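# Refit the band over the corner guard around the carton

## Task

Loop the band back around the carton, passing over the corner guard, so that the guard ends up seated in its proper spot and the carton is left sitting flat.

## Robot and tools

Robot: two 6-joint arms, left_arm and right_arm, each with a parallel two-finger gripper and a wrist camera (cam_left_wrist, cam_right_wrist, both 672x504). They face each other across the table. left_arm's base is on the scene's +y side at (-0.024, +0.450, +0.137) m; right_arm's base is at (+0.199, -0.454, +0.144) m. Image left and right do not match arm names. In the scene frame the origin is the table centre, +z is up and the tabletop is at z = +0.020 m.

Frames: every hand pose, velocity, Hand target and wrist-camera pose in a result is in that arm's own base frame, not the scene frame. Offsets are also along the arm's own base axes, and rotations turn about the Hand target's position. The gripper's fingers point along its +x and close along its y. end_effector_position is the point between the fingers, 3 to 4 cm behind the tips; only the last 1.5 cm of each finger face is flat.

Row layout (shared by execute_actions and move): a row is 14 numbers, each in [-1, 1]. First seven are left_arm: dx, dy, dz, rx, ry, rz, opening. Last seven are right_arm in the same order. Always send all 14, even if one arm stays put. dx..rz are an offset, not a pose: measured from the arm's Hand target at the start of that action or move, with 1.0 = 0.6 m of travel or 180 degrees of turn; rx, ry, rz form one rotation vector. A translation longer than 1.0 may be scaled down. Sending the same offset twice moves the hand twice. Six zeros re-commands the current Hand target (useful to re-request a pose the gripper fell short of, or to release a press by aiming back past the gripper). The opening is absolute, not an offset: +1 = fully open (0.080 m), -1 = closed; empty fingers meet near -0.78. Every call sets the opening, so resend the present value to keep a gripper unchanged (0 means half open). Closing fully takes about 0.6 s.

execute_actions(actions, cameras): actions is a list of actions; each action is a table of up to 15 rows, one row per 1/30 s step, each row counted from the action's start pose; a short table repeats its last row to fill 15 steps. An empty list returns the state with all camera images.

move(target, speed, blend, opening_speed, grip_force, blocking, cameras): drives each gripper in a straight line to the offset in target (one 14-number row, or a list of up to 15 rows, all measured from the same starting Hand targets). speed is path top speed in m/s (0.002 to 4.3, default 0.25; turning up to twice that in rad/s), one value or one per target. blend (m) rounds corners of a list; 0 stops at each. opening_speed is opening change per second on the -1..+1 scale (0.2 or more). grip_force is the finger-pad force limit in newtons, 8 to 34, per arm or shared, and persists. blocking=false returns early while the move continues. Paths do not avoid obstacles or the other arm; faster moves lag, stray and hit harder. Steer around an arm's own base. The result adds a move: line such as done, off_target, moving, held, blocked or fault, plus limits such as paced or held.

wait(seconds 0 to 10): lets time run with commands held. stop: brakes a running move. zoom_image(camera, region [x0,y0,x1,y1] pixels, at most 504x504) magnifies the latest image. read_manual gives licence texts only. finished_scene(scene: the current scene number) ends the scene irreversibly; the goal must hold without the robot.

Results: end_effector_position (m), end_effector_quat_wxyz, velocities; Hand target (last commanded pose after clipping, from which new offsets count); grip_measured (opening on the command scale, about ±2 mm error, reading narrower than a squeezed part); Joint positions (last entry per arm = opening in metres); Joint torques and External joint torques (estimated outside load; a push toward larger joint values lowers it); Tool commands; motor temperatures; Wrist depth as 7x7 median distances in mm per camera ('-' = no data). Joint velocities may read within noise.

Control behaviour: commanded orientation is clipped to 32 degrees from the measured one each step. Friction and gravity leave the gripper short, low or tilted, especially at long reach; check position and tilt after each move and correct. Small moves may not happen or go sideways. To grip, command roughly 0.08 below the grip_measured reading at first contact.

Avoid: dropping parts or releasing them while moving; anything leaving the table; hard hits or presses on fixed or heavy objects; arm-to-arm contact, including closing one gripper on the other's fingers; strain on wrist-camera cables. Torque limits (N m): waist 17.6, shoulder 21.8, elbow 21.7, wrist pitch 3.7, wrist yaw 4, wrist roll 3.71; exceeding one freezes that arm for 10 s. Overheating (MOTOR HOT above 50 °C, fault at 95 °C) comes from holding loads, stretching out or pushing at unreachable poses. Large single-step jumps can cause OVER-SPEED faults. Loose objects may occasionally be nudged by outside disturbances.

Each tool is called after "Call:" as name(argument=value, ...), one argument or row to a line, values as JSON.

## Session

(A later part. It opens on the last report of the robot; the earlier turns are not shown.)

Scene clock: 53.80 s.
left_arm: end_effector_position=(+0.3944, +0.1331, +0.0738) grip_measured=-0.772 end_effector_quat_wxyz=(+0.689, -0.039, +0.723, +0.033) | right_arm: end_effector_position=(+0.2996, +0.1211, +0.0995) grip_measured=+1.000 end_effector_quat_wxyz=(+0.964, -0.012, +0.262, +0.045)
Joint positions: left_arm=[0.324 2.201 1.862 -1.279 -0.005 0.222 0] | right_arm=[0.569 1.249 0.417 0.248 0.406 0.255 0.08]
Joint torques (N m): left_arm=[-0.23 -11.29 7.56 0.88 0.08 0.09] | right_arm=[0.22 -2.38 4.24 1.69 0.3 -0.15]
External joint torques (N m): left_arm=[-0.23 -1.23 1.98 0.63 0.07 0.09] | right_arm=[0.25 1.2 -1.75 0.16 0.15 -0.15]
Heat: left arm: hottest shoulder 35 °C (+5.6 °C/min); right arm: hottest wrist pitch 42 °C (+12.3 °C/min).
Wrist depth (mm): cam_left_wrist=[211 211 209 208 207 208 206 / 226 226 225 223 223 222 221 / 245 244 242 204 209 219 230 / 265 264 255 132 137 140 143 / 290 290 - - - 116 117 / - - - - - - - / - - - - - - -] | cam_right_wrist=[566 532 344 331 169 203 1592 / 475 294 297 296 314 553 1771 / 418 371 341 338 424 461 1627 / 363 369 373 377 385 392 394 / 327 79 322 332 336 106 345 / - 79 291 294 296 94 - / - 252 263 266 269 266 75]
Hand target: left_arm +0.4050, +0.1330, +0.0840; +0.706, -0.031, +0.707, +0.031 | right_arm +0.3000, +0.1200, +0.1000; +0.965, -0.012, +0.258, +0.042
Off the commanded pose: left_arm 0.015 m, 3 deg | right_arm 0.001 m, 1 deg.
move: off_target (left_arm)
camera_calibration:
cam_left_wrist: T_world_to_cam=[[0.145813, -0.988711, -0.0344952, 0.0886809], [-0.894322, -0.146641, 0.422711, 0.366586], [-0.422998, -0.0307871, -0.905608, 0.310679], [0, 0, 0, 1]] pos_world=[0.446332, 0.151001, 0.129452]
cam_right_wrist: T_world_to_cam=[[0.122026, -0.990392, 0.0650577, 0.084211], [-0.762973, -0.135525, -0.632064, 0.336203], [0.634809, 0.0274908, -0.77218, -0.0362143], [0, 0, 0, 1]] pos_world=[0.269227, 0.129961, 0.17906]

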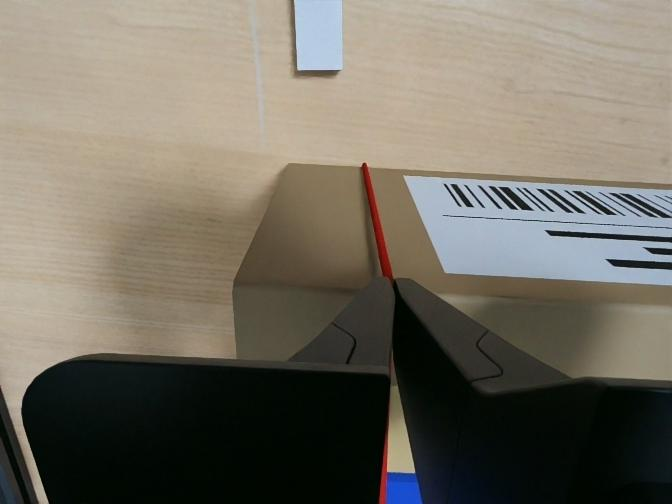

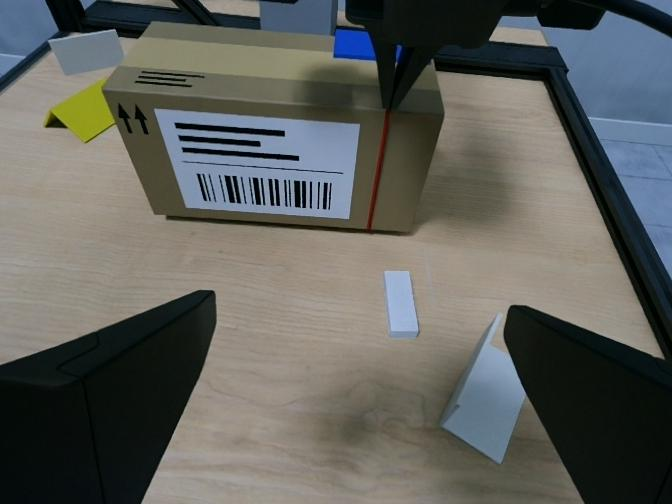

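Call:
move(
  target=[
    [-0.0425, -0.0033, -0.04, 0, 0, 0, -1, 0, 0, 0, 0, 0, 0, 1],
    [-0.0425, -0.0033, -0.04, 0, 0, 0, -0.5, 0, 0, 0, 0, 0, 0, 1],
    [-0.0425, -0.0033, 0.05, 0, 0, 0, -0.5, 0, 0, 0, 0, 0, 0, 1],
  ],
  speed=0.09,
  opening_speed=0.8,
  cameras=["all"],
)

Call:
zoom_image(
  camera="cam_right_wrist",
  region=[220, 0, 480, 250],
)

Scene clock: 59.57 s.
left_arm: end_effector_position=(+0.3770, +0.1274, +0.1049) grip_measured=-0.502 end_effector_quat_wxyz=(+0.696, -0.037, +0.716, +0.027) | right_arm: end_effector_position=(+0.2996, +0.1211, +0.0995) grip_measured=+1.000 end_effector_quat_wxyz=(+0.964, -0.012, +0.262, +0.045)
Joint positions: left_arm=[0.328 2.097 1.822 -1.327 0.006 0.237 0.012] | right_arm=[0.569 1.249 0.417 0.248 0.406 0.255 0.08]
Joint torques (N m): left_arm=[0.06 -11.87 6.04 0.34 -0.05 0.1] | right_arm=[0.28 -2.4 4.36 1.66 0.31 -0.15]
External joint torques (N m): left_arm=[0.08 -2.55 0.48 0.06 -0.07 0.1] | right_arm=[0.28 1.18 -1.63 0.13 0.17 -0.15]
Heat: left arm: hottest shoulder 36 °C (+6.0 °C/min); right arm: hottest wrist pitch 43 °C (+12.1 °C/min).
Wrist depth (mm): cam_left_wrist=[241 241 240 239 239 238 238 / 257 258 257 253 255 255 254 / 278 277 268 156 161 167 193 / 299 301 149 144 144 145 142 / 325 325 313 - - 153 153 / - - - - - - 163 / - - - - - - -] | cam_right_wrist=[540 544 343 337 610 705 - / 475 293 298 296 315 553 1570 / 420 371 342 337 426 460 1664 / 363 366 373 378 386 391 399 / 326 79 321 331 336 106 345 / - 79 290 296 297 94 - / - 251 263 267 269 266 75]
Hand target: left_arm +0.3795, +0.1310, +0.1140; +0.706, -0.031, +0.707, +0.031 | right_arm +0.3000, +0.1200, +0.1000; +0.965, -0.012, +0.258, +0.042
Off the commanded pose: left_arm 0.010 m, 2 deg | right_arm 0.001 m, 1 deg.
move: off_target (left_arm)
camera_calibration:
cam_left_wrist: T_world_to_cam=[[0.136224, -0.990326, -0.0264125, 0.089729], [-0.903897, -0.135159, 0.405836, 0.341033], [-0.40548, -0.0314103, -0.913564, 0.325643], [0, 0, 0, 1]] pos_world=[0.428077, 0.145183, 0.161463]
cam_right_wrist: T_world_to_cam=[[0.122026, -0.990392, 0.0650577, 0.084211], [-0.762973, -0.135525, -0.632064, 0.336203], [0.634809, 0.0274908, -0.77218, -0.0362143], [0, 0, 0, 1]] pos_world=[0.269227, 0.129961, 0.17906]

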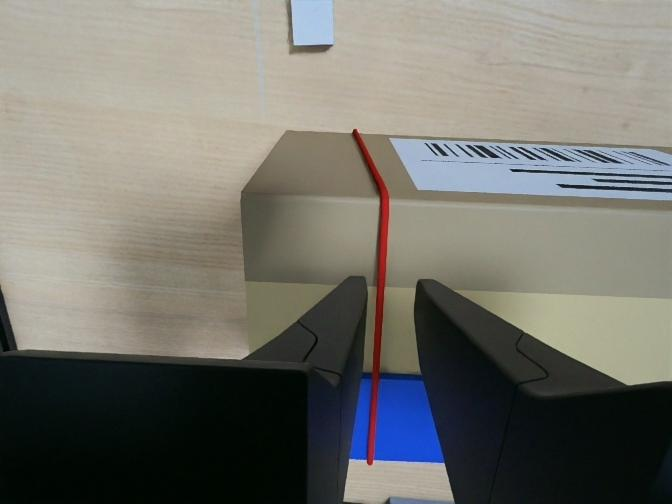

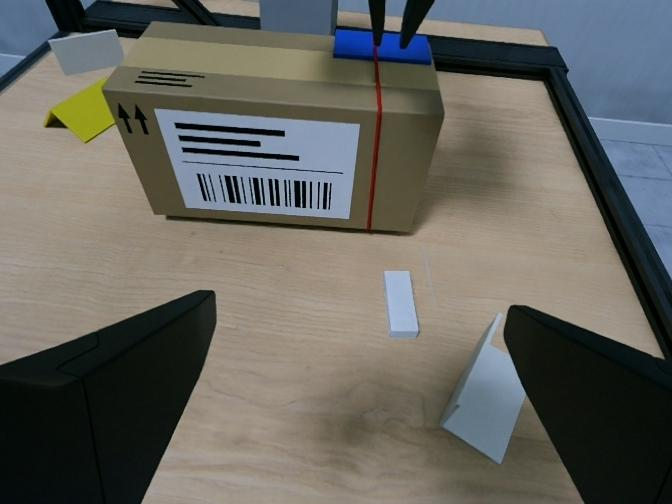

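Scaled by 1.938 from the camera's 672x504 image, which has a finer 960x720 frame.

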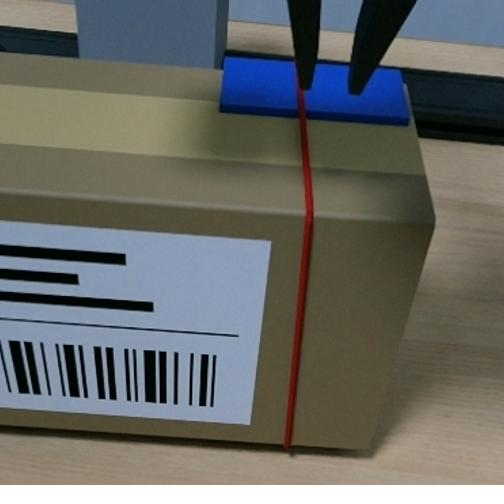

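Call:
move(
  target=[-0.3325, -0.0683, 0.0433, 0.0435, -0.3306, 0.0252, 1, 0, 0, 0, 0, 0, 0, 1],
  speed=0.45,
  cameras=["cam_left_wrist"],
)

Call:
zoom_image(
  camera="cam_left_wrist",
  region=[180, 100, 520, 420],
)

Scene clock: 64.83 s.
left_arm: end_effector_position=(+0.1796, +0.0918, +0.1391) grip_measured=+0.998 end_effector_quat_wxyz=(+0.961, -0.028, +0.262, +0.089) | right_arm: end_effector_position=(+0.2996, +0.1211, +0.0995) grip_measured=+1.000 end_effector_quat_wxyz=(+0.964, -0.012, +0.262, +0.045)
Joint positions: left_arm=[0.917 0.459 0.366 -0.578 0.615 0.421 0.08] | right_arm=[0.569 1.249 0.417 0.248 0.406 0.255 0.08]
Joint torques (N m): left_arm=[0.16 0.13 5.52 1.5 0.44 0.12] | right_arm=[0.29 -2.46 4.25 1.63 0.27 -0.15]
External joint torques (N m): left_arm=[0.14 0.05 -1.2 0.07 0.2 0.12] | right_arm=[0.31 1.14 -1.77 0.09 0.12 -0.16]
Heat: left arm: hottest shoulder 37 °C (+7.0 °C/min); right arm: hottest wrist pitch 43 °C (+12.0 °C/min).
Wrist depth (mm): cam_left_wrist=[2361 2269 673 645 650 646 612 / 1808 1945 545 550 552 542 579 / 1618 461 468 269 272 272 273 / 1361 407 408 235 236 237 238 / - - 352 273 249 227 83 / - - 325 322 315 314 87 / - 288 293 295 294 296 -] | cam_right_wrist=[555 544 344 348 679 623 1604 / 475 294 298 296 315 553 1743 / 418 371 342 337 424 460 1640 / 362 368 373 376 384 392 392 / 327 79 321 332 330 106 345 / - 79 291 295 297 94 - / - 251 263 267 269 266 75]
Hand target: left_arm +0.1800, +0.0901, +0.1400; +0.962, -0.023, +0.258, +0.084 | right_arm +0.3000, +0.1200, +0.1000; +0.965, -0.012, +0.258, +0.042
Off the commanded pose: left_arm 0.002 m, 1 deg | right_arm 0.001 m, 1 deg.
move: done
camera_calibration:
cam_left_wrist: T_world_to_cam=[[0.241704, -0.969961, 0.0274935, 0.0539692], [-0.769773, -0.208916, -0.603162, 0.266971], [0.590787, 0.124623, -0.797145, 0.0661977], [0, 0, 0, 1]] pos_world=[0.153354, 0.0998727, 0.212312]
Images, in order (width x height): cam_left_wrist 672x504.

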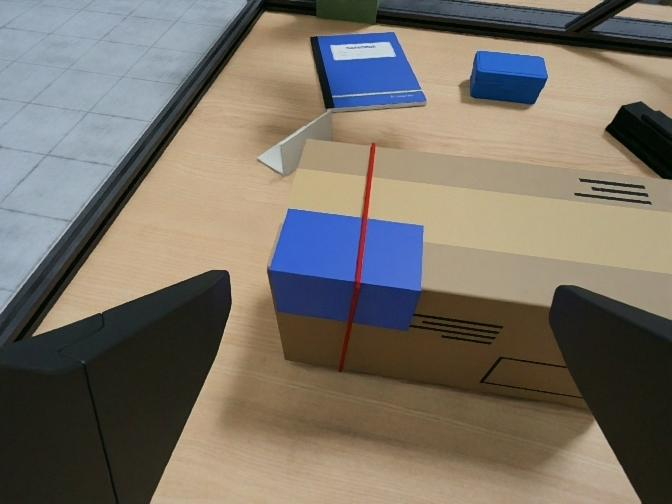

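Scaled by 1.482 from the camera's 672x504 image, which has a finer 960x720 frame.

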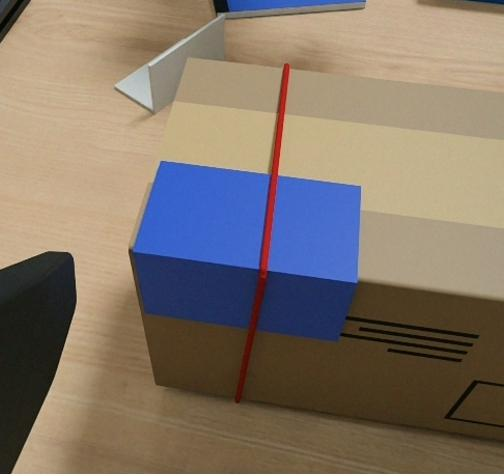

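Call:
move(
  target=[
    [0.1808, 0.0407, -0.1033, -0.0435, 0.3306, -0.0252, -0.25, 0, 0, 0, 0, 0, 0, 1],
    [0.1808, 0.0407, -0.1233, -0.0435, 0.3306, -0.0252, -0.25, 0, 0, 0, 0, 0, 0, 1],
    [0.1808, 0.0407, -0.1375, -0.0435, 0.3306, -0.0252, -0.25, 0, 0, 0, 0, 0, 0, 1],
  ],
  speed=[0.35, 0.1, 0.05],
  blend=[0.003, 0.002, 0],
  cameras=["cam_left_wrist"],
)

Scene clock: 74.33 s.
left_arm: end_effector_position=(+0.2879, +0.1121, +0.0641) grip_measured=-0.248 end_effector_quat_wxyz=(+0.707, -0.033, +0.706, +0.028) | right_arm: end_effector_position=(+0.2996, +0.1211, +0.0995) grip_measured=+1.000 end_effector_quat_wxyz=(+0.964, -0.012, +0.262, +0.045)
Joint positions: left_arm=[0.374 1.761 1.196 -1.006 0.006 0.288 0.024] | right_arm=[0.569 1.249 0.417 0.248 0.406 0.255 0.08]
Joint torques (N m): left_arm=[-0.22 -5.07 3.34 2.09 -0.14 -0.03] | right_arm=[0.37 -2.43 4.24 1.69 0.29 -0.11]
External joint torques (N m): left_arm=[-0.22 1.74 -2.05 1.76 -0.16 -0.03] | right_arm=[0.37 1.17 -1.77 0.15 0.15 -0.11]
Heat: left arm: hottest shoulder 35 °C (+4.0 °C/min); right arm: hottest wrist pitch 44 °C (+11.1 °C/min).
Wrist depth (mm): cam_left_wrist=[213 - 89 88 88 87 86 / 227 - - 92 92 - 91 / 242 239 - - 96 97 99 / 261 259 101 102 - 103 105 / 279 275 - 108 108 - 112 / - - - 297 - - - / - - - 324 - - -] | cam_right_wrist=[553 533 345 337 610 703 1604 / 476 292 297 296 315 553 1860 / 418 370 342 336 424 459 1627 / 362 368 372 378 386 391 391 / 328 79 322 332 335 106 345 / - 79 290 296 299 94 - / - 252 262 267 269 265 75]
Hand target: left_arm +0.2885, +0.1145, +0.0575; +0.706, -0.031, +0.707, +0.031 | right_arm +0.3000, +0.1200, +0.1000; +0.965, -0.012, +0.258, +0.042
Off the commanded pose: left_arm 0.007 m, 0 deg | right_arm 0.001 m, 1 deg.
move: done
camera_calibration:
cam_left_wrist: T_world_to_cam=[[0.132544, -0.990652, -0.0322713, 0.0870253], [-0.916015, -0.134865, 0.377794, 0.280194], [-0.378615, -0.0205134, -0.925327, 0.243533], [0, 0, 0, 1]] pos_world=[0.337332, 0.128996, 0.1223]
Images, in order (width x height): cam_left_wrist 672x504.

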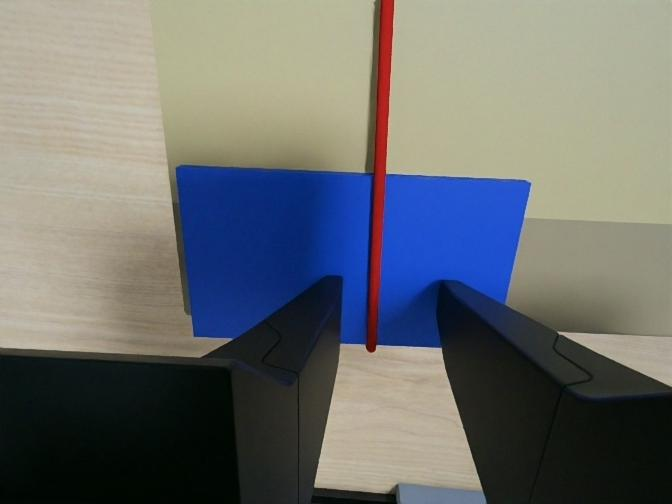

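Call:
move(
  target=[
    [0, 0, 0.005, 0, 0, 0, -1, 0, 0, 0, 0, 0, 0, 1],
    [-0.0083, 0, 0.0425, 0, 0, 0, -1, 0, 0, 0, 0, 0, 0, 1],
    [-0.0565, -0.005, 0.0508, 0, 0, 0, -1, 0, 0, 0, 0, 0, 0, 1],
    [-0.0587, 0.0217, 0.0508, 0, 0, 0, -1, 0, 0, 0, 0, 0, 0, 1],
    [0, 0.0225, 0.0042, 0, 0, 0, -1, 0, 0, 0, 0, 0, 0, 1],
  ],
  speed=[0.05, 0.09, 0.09, 0.09, 0.09],
  blend=[0, 0.004, 0.003, 0.003, 0],
  cameras=["all"],
)

Call:
zoom_image(
  camera="cam_right_wrist",
  region=[220, 0, 480, 250],
)

Scene clock: 80.27 s.
left_arm: end_effector_position=(+0.2832, +0.1248, +0.0645) grip_measured=-0.771 end_effector_quat_wxyz=(+0.705, -0.035, +0.708, +0.029) | right_arm: end_effector_position=(+0.2996, +0.1211, +0.0995) grip_measured=+1.000 end_effector_quat_wxyz=(+0.964, -0.012, +0.262, +0.045)
Joint positions: left_arm=[0.419 1.767 1.206 -1.015 0.007 0.328 0] | right_arm=[0.569 1.249 0.417 0.248 0.406 0.255 0.08]
Joint torques (N m): left_arm=[-0.32 -4.09 5.32 1.85 -0.11 -0.09] | right_arm=[0.36 -2.29 4.44 1.69 0.32 -0.13]
External joint torques (N m): left_arm=[-0.32 2.81 -0.06 1.54 -0.13 -0.09] | right_arm=[0.37 1.29 -1.56 0.15 0.17 -0.13]
Heat: left arm: hottest shoulder 35 °C (+4.0 °C/min); right arm: hottest wrist pitch 44 °C (+9.1 °C/min).
Wrist depth (mm): cam_left_wrist=[213 212 - 88 87 87 86 / 226 226 - 91 92 - 91 / 242 241 97 95 96 95 98 / 260 259 101 103 - 102 106 / 280 278 110 - - 109 273 / - - - - - - - / - - - - - - -] | cam_right_wrist=[555 528 344 335 620 1548 1616 / 475 294 297 296 314 555 1757 / 419 370 342 337 425 460 1716 / 363 367 373 377 386 394 396 / 328 79 320 330 337 106 346 / - 79 290 294 299 94 - / - 252 263 267 269 266 75]
Hand target: left_arm +0.2885, +0.1280, +0.0600; +0.706, -0.031, +0.707, +0.031 | right_arm +0.3000, +0.1200, +0.1000; +0.965, -0.012, +0.258, +0.042
Off the commanded pose: left_arm 0.008 m, 1 deg | right_arm 0.001 m, 1 deg.
move: done
camera_calibration:
cam_left_wrist: T_world_to_cam=[[0.136953, -0.990147, -0.0292173, 0.098788], [-0.913599, -0.137656, 0.382606, 0.276809], [-0.382858, -0.0257063, -0.923449, 0.2441], [0, 0, 0, 1]] pos_world=[0.332819, 0.142194, 0.122392]
cam_right_wrist: T_world_to_cam=[[0.122026, -0.990392, 0.0650577, 0.084211], [-0.762973, -0.135525, -0.632064, 0.336203], [0.634809, 0.0274908, -0.77218, -0.0362143], [0, 0, 0, 1]] pos_world=[0.269227, 0.129961, 0.17906]

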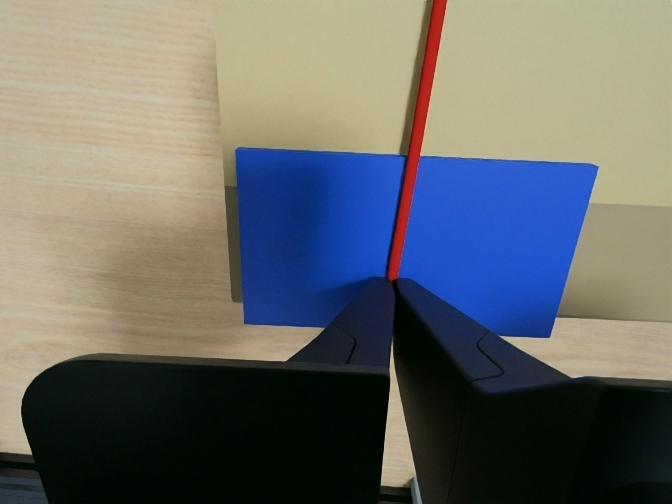

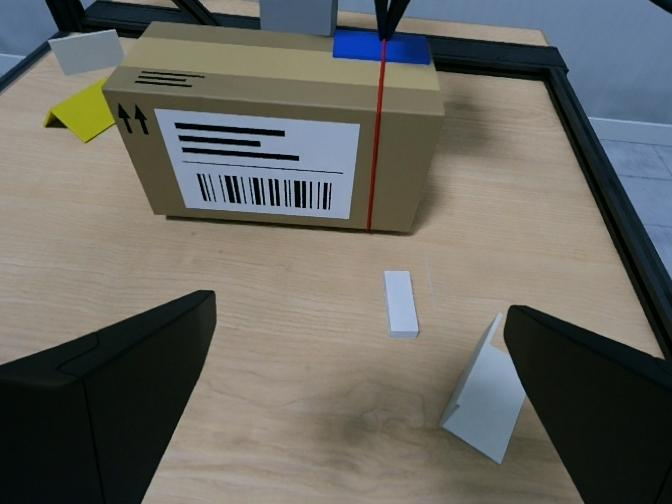

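Scaled by 1.938 from the camera's 672x504 image, which has a finer 960x720 frame.

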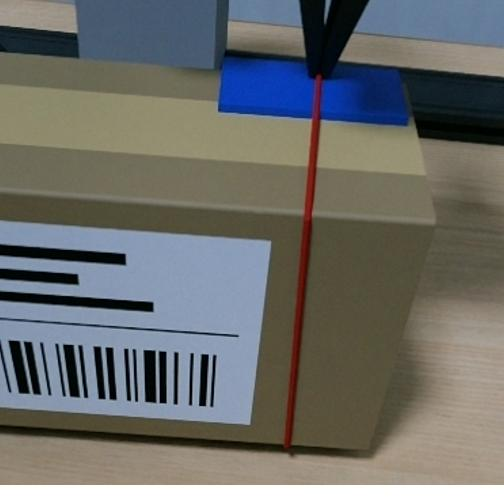

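Call:
move(
  target=[
    [0.0, 0.0, 0.0, 0, 0, 0, -0.5, 0, 0, 0, 0, 0, 0, 1],
    [0.0, 0.0, 0.07, 0, 0, 0, -0.5, 0, 0, 0, 0, 0, 0, 1],
  ],
  speed=0.15,
  opening_speed=0.8,
  cameras=["all"],
)

Call:
zoom_image(
  camera="cam_right_wrist",
  region=[220, 0, 480, 250],
)

Scene clock: 84.20 s.
left_arm: end_effector_position=(+0.2855, +0.1238, +0.0943) grip_measured=-0.502 end_effector_quat_wxyz=(+0.697, -0.036, +0.716, +0.024) | right_arm: end_effector_position=(+0.2996, +0.1211, +0.0995) grip_measured=+1.000 end_effector_quat_wxyz=(+0.964, -0.012, +0.262, +0.045)
Joint positions: left_arm=[0.413 1.764 1.324 -1.161 0.007 0.328 0.012] | right_arm=[0.569 1.249 0.417 0.248 0.406 0.255 0.08]
Joint torques (N m): left_arm=[0.2 -8.84 5.87 0.37 -0.1 -0.06] | right_arm=[0.39 -2.49 4.41 1.68 0.3 -0.13]
External joint torques (N m): left_arm=[0.13 -1.87 0.36 0.1 -0.11 -0.06] | right_arm=[0.41 1.08 -1.55 0.17 0.16 -0.13]
Heat: left arm: hottest shoulder 35 °C (+3.0 °C/min); right arm: hottest wrist pitch 44 °C (+8.1 °C/min).
Wrist depth (mm): cam_left_wrist=[235 234 112 110 110 110 108 / 252 251 121 118 118 119 119 / 271 269 125 125 124 124 122 / 291 290 281 131 132 138 296 / 316 314 304 - - 306 310 / - - - - - - 326 / - - - - - - -] | cam_right_wrist=[578 542 344 351 601 698 1690 / 474 295 297 297 314 553 1757 / 421 371 342 337 426 459 1664 / 360 366 372 375 386 393 392 / 327 79 321 332 336 106 346 / - 79 290 295 299 94 - / - 251 263 267 269 266 75]
Hand target: left_arm +0.2885, +0.1280, +0.1020; +0.706, -0.031, +0.707, +0.031 | right_arm +0.3000, +0.1200, +0.1000; +0.965, -0.012, +0.258, +0.042
Off the commanded pose: left_arm 0.009 m, 2 deg | right_arm 0.001 m, 1 deg.
move: off_target (left_arm)
camera_calibration:
cam_left_wrist: T_world_to_cam=[[0.130309, -0.991221, -0.0223881, 0.0996473], [-0.905557, -0.128181, 0.404396, 0.261913], [-0.403715, -0.0324226, -0.91431, 0.278402], [0, 0, 0, 1]] pos_world=[0.336587, 0.141371, 0.150861]
cam_right_wrist: T_world_to_cam=[[0.122026, -0.990392, 0.0650577, 0.084211], [-0.762973, -0.135525, -0.632064, 0.336203], [0.634809, 0.0274908, -0.77218, -0.0362143], [0, 0, 0, 1]] pos_world=[0.269227, 0.129961, 0.17906]

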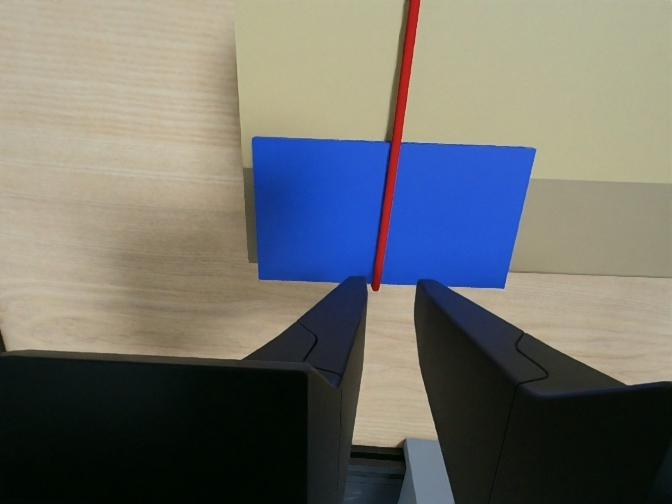

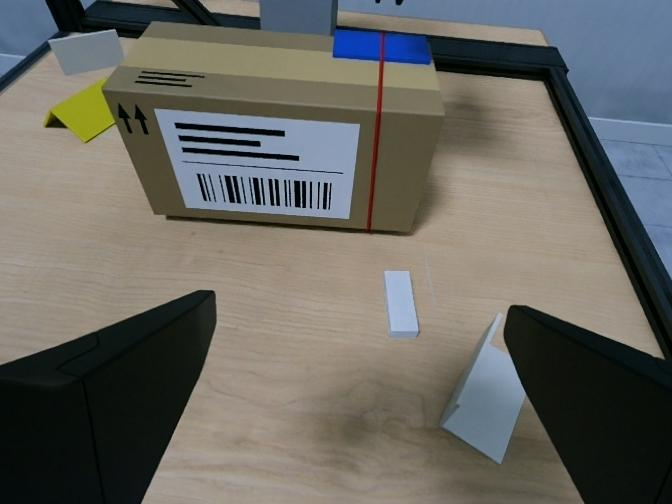

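Scaled by 1.938 from the camera's 672x504 image, which has a finer 960x720 frame.

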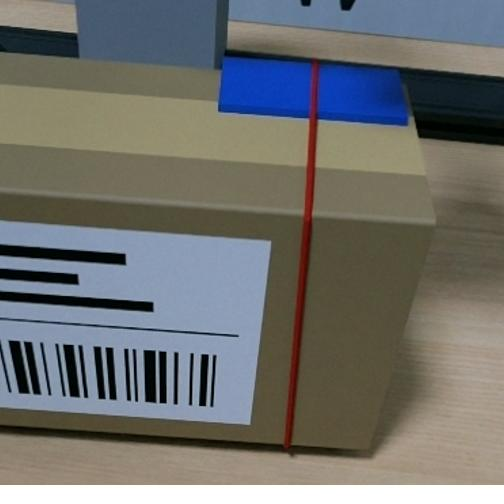

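Call:
move(
  target=[
    [0.1492, 0.0, -0.04, 0, 0, 0, -0.25, 0, 0, 0, 0, 0, 0, 1],
    [0.1492, 0.0, -0.0633, 0, 0, 0, -0.25, 0, 0, 0, 0, 0, 0, 1],
    [0.1492, 0.0, -0.0775, 0, 0, 0, -0.25, 0, 0, 0, 0, 0, 0, 1],
  ],
  speed=[0.25, 0.1, 0.05],
  blend=[0.003, 0.002, 0],
  cameras=["cam_left_wrist"],
)

Scene clock: 87.93 s.
left_arm: end_effector_position=(+0.3785, +0.1241, +0.0633) grip_measured=-0.252 end_effector_quat_wxyz=(+0.709, -0.031, +0.704, +0.028) | right_arm: end_effector_position=(+0.2996, +0.1211, +0.0995) grip_measured=+1.000 end_effector_quat_wxyz=(+0.964, -0.012, +0.262, +0.045)
Joint positions: left_arm=[0.319 2.086 1.64 -1.118 0.006 0.236 0.024] | right_arm=[0.569 1.249 0.417 0.248 0.406 0.255 0.08]
Joint torques (N m): left_arm=[0.26 -7.83 3.59 1.55 -0.06 -0.09] | right_arm=[0.4 -2.52 4.27 1.69 0.29 -0.1]
External joint torques (N m): left_arm=[0.32 1.54 -2.02 1.21 -0.08 -0.09] | right_arm=[0.41 1.07 -1.69 0.16 0.15 -0.1]
Heat: left arm: hottest shoulder 36 °C (+4.0 °C/min); right arm: hottest wrist pitch 45 °C (+8.0 °C/min).
Wrist depth (mm): cam_left_wrist=[211 210 209 208 207 206 205 / 224 223 222 220 219 219 217 / 239 238 230 204 185 191 199 / 256 255 113 114 107 120 111 / 275 275 - 109 109 - 106 / - - - - 120 - - / - - - 129 - - -] | cam_right_wrist=[555 542 345 325 248 601 - / 473 294 297 297 315 556 1994 / 418 370 341 338 422 461 1703 / 362 367 374 376 384 394 393 / 328 79 320 332 330 106 345 / - 79 290 295 299 94 - / - 251 263 267 270 262 75]
Hand target: left_arm +0.3780, +0.1280, +0.0555; +0.706, -0.031, +0.707, +0.031 | right_arm +0.3000, +0.1200, +0.1000; +0.965, -0.012, +0.258, +0.042
Off the commanded pose: left_arm 0.009 m, 1 deg | right_arm 0.001 m, 1 deg.
move: off_target (left_arm)
camera_calibration:
cam_left_wrist: T_world_to_cam=[[0.129691, -0.990991, -0.0334096, 0.0880333], [-0.918503, -0.132761, 0.37246, 0.366141], [-0.37354, -0.0176179, -0.927447, 0.275099], [0, 0, 0, 1]] pos_world=[0.427645, 0.140696, 0.121707]
Images, in order (width x height): cam_left_wrist 672x504.

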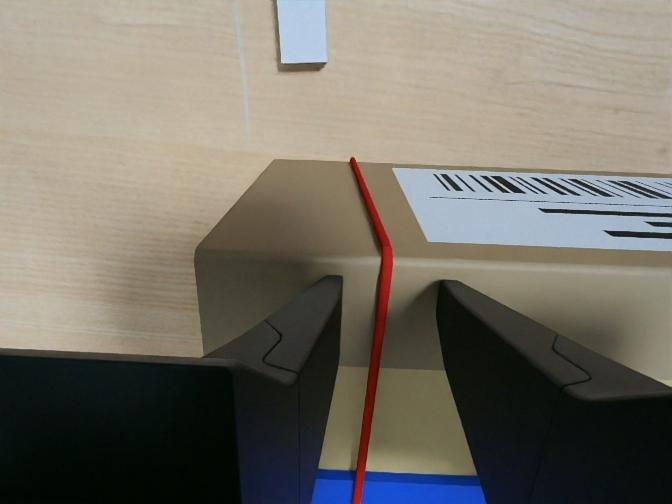

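Call:
move(
  target=[
    [0, 0, 0.005, 0, 0, 0, -1, 0, 0, 0, 0, 0, 0, 1],
    [0.0067, 0, 0.0408, 0, 0, 0, -1, 0, 0, 0, 0, 0, 0, 1],
    [0.0483, 0.01, 0.0475, 0, 0, 0, -1, 0, 0, 0, 0, 0, 0, 1],
    [-0.0025, 0.0083, 0.0075, 0, 0, 0, -1, 0, 0, 0, 0, 0, 0, 1],
    [-0.0025, 0.0083, 0.0075, 0, 0, 0, -0.5, 0, 0, 0, 0, 0, 0, 1],
    [-0.0025, 0.0083, 0.11, 0, 0, 0, -0.5, 0, 0, 0, 0, 0, 0, 1],
  ],
  speed=[0.05, 0.09, 0.09, 0.09, 0.09, 0.15],
  blend=[0, 0.004, 0.003, 0, 0, 0],
  opening_speed=1.2,
  cameras=["all"],
)

Call:
zoom_image(
  camera="cam_right_wrist",
  region=[220, 0, 480, 250],
)

Call:
zoom_image(
  camera="cam_left_wrist",
  region=[200, 80, 560, 420],
)

Scene clock: 96.20 s.
left_arm: end_effector_position=(+0.3743, +0.1291, +0.1141) grip_measured=-0.502 end_effector_quat_wxyz=(+0.698, -0.036, +0.715, +0.027) | right_arm: end_effector_position=(+0.2996, +0.1211, +0.0995) grip_measured=+1.000 end_effector_quat_wxyz=(+0.964, -0.012, +0.262, +0.045)
Joint positions: left_arm=[0.334 2.083 1.838 -1.351 0.006 0.245 0.012] | right_arm=[0.569 1.249 0.417 0.248 0.406 0.255 0.08]
Joint torques (N m): left_arm=[0.03 -11.12 6.13 0.38 -0.07 0.08] | right_arm=[0.38 -2.48 4.37 1.67 0.3 -0.14]
External joint torques (N m): left_arm=[0.04 -1.75 0.46 0.08 -0.09 0.07] | right_arm=[0.36 1.08 -1.6 0.15 0.16 -0.14]
Heat: left arm: hottest shoulder 37 °C (+5.1 °C/min); right arm: hottest wrist pitch 45 °C (+6.1 °C/min).
Wrist depth (mm): cam_left_wrist=[251 250 249 248 248 247 246 / 268 267 265 261 261 261 263 / 287 287 277 149 154 158 164 / 311 309 298 154 154 156 153 / 331 334 325 162 - 166 166 / - - - - - - 175 / - - - - - - -] | cam_right_wrist=[559 541 344 351 355 694 1616 / 478 294 297 296 316 553 1743 / 421 373 342 338 425 459 1652 / 361 368 374 375 385 392 397 / 328 79 321 331 335 106 346 / - 79 291 295 298 94 - / - 251 263 267 269 266 75]
Hand target: left_arm +0.3765, +0.1330, +0.1215; +0.706, -0.031, +0.707, +0.031 | right_arm +0.3000, +0.1200, +0.1000; +0.965, -0.012, +0.258, +0.042
Off the commanded pose: left_arm 0.009 m, 2 deg | right_arm 0.001 m, 1 deg.
move: off_target (left_arm); target 5's new opening was sent with left_arm's hand 0.009 m and 2 deg from that target
camera_calibration:
cam_left_wrist: T_world_to_cam=[[0.1349, -0.990488, -0.0271117, 0.0925774], [-0.905909, -0.134373, 0.401588, 0.336181], [-0.401412, -0.0296134, -0.915419, 0.331394], [0, 0, 0, 1]] pos_world=[0.425086, 0.146684, 0.170868]
cam_right_wrist: T_world_to_cam=[[0.122026, -0.990392, 0.0650577, 0.084211], [-0.762973, -0.135525, -0.632064, 0.336203], [0.634809, 0.0274908, -0.77218, -0.0362143], [0, 0, 0, 1]] pos_world=[0.269227, 0.129961, 0.17906]

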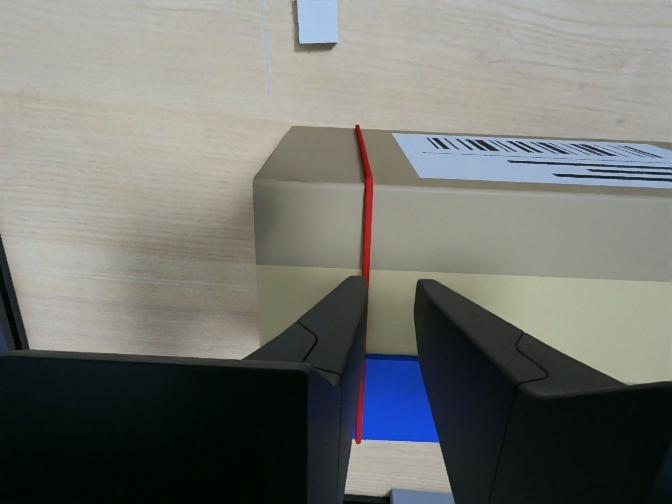

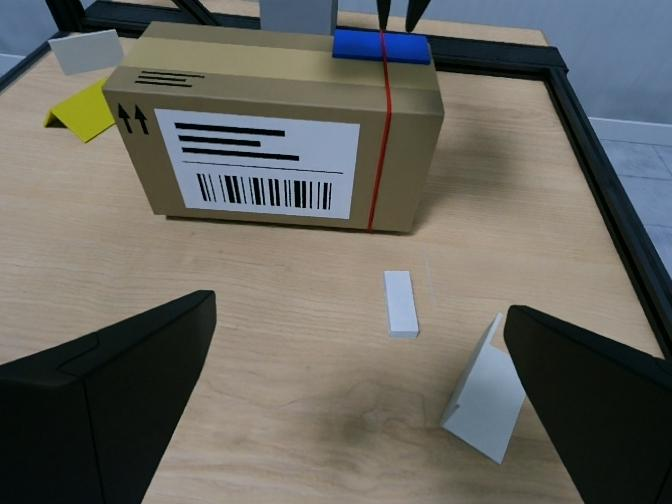

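Scaled by 1.938 from the camera's 672x504 image, which has a finer 960x720 frame.

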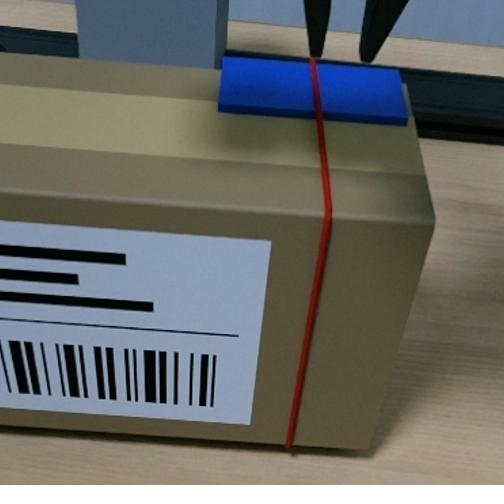

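Scaled by 1.400 from the camera's 672x504 image, which has a finer 960x720 frame.

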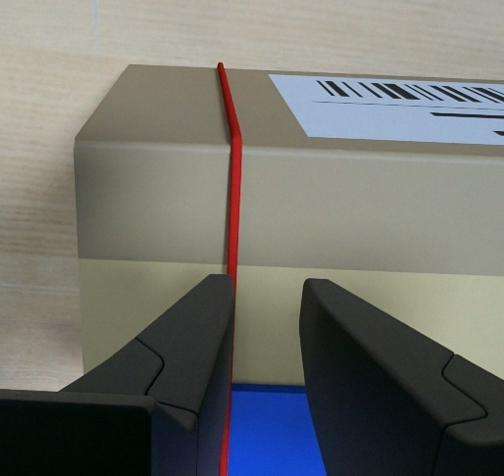

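Call:
finished_scene(
  scene=2,
)

The scene is finished: the task was done.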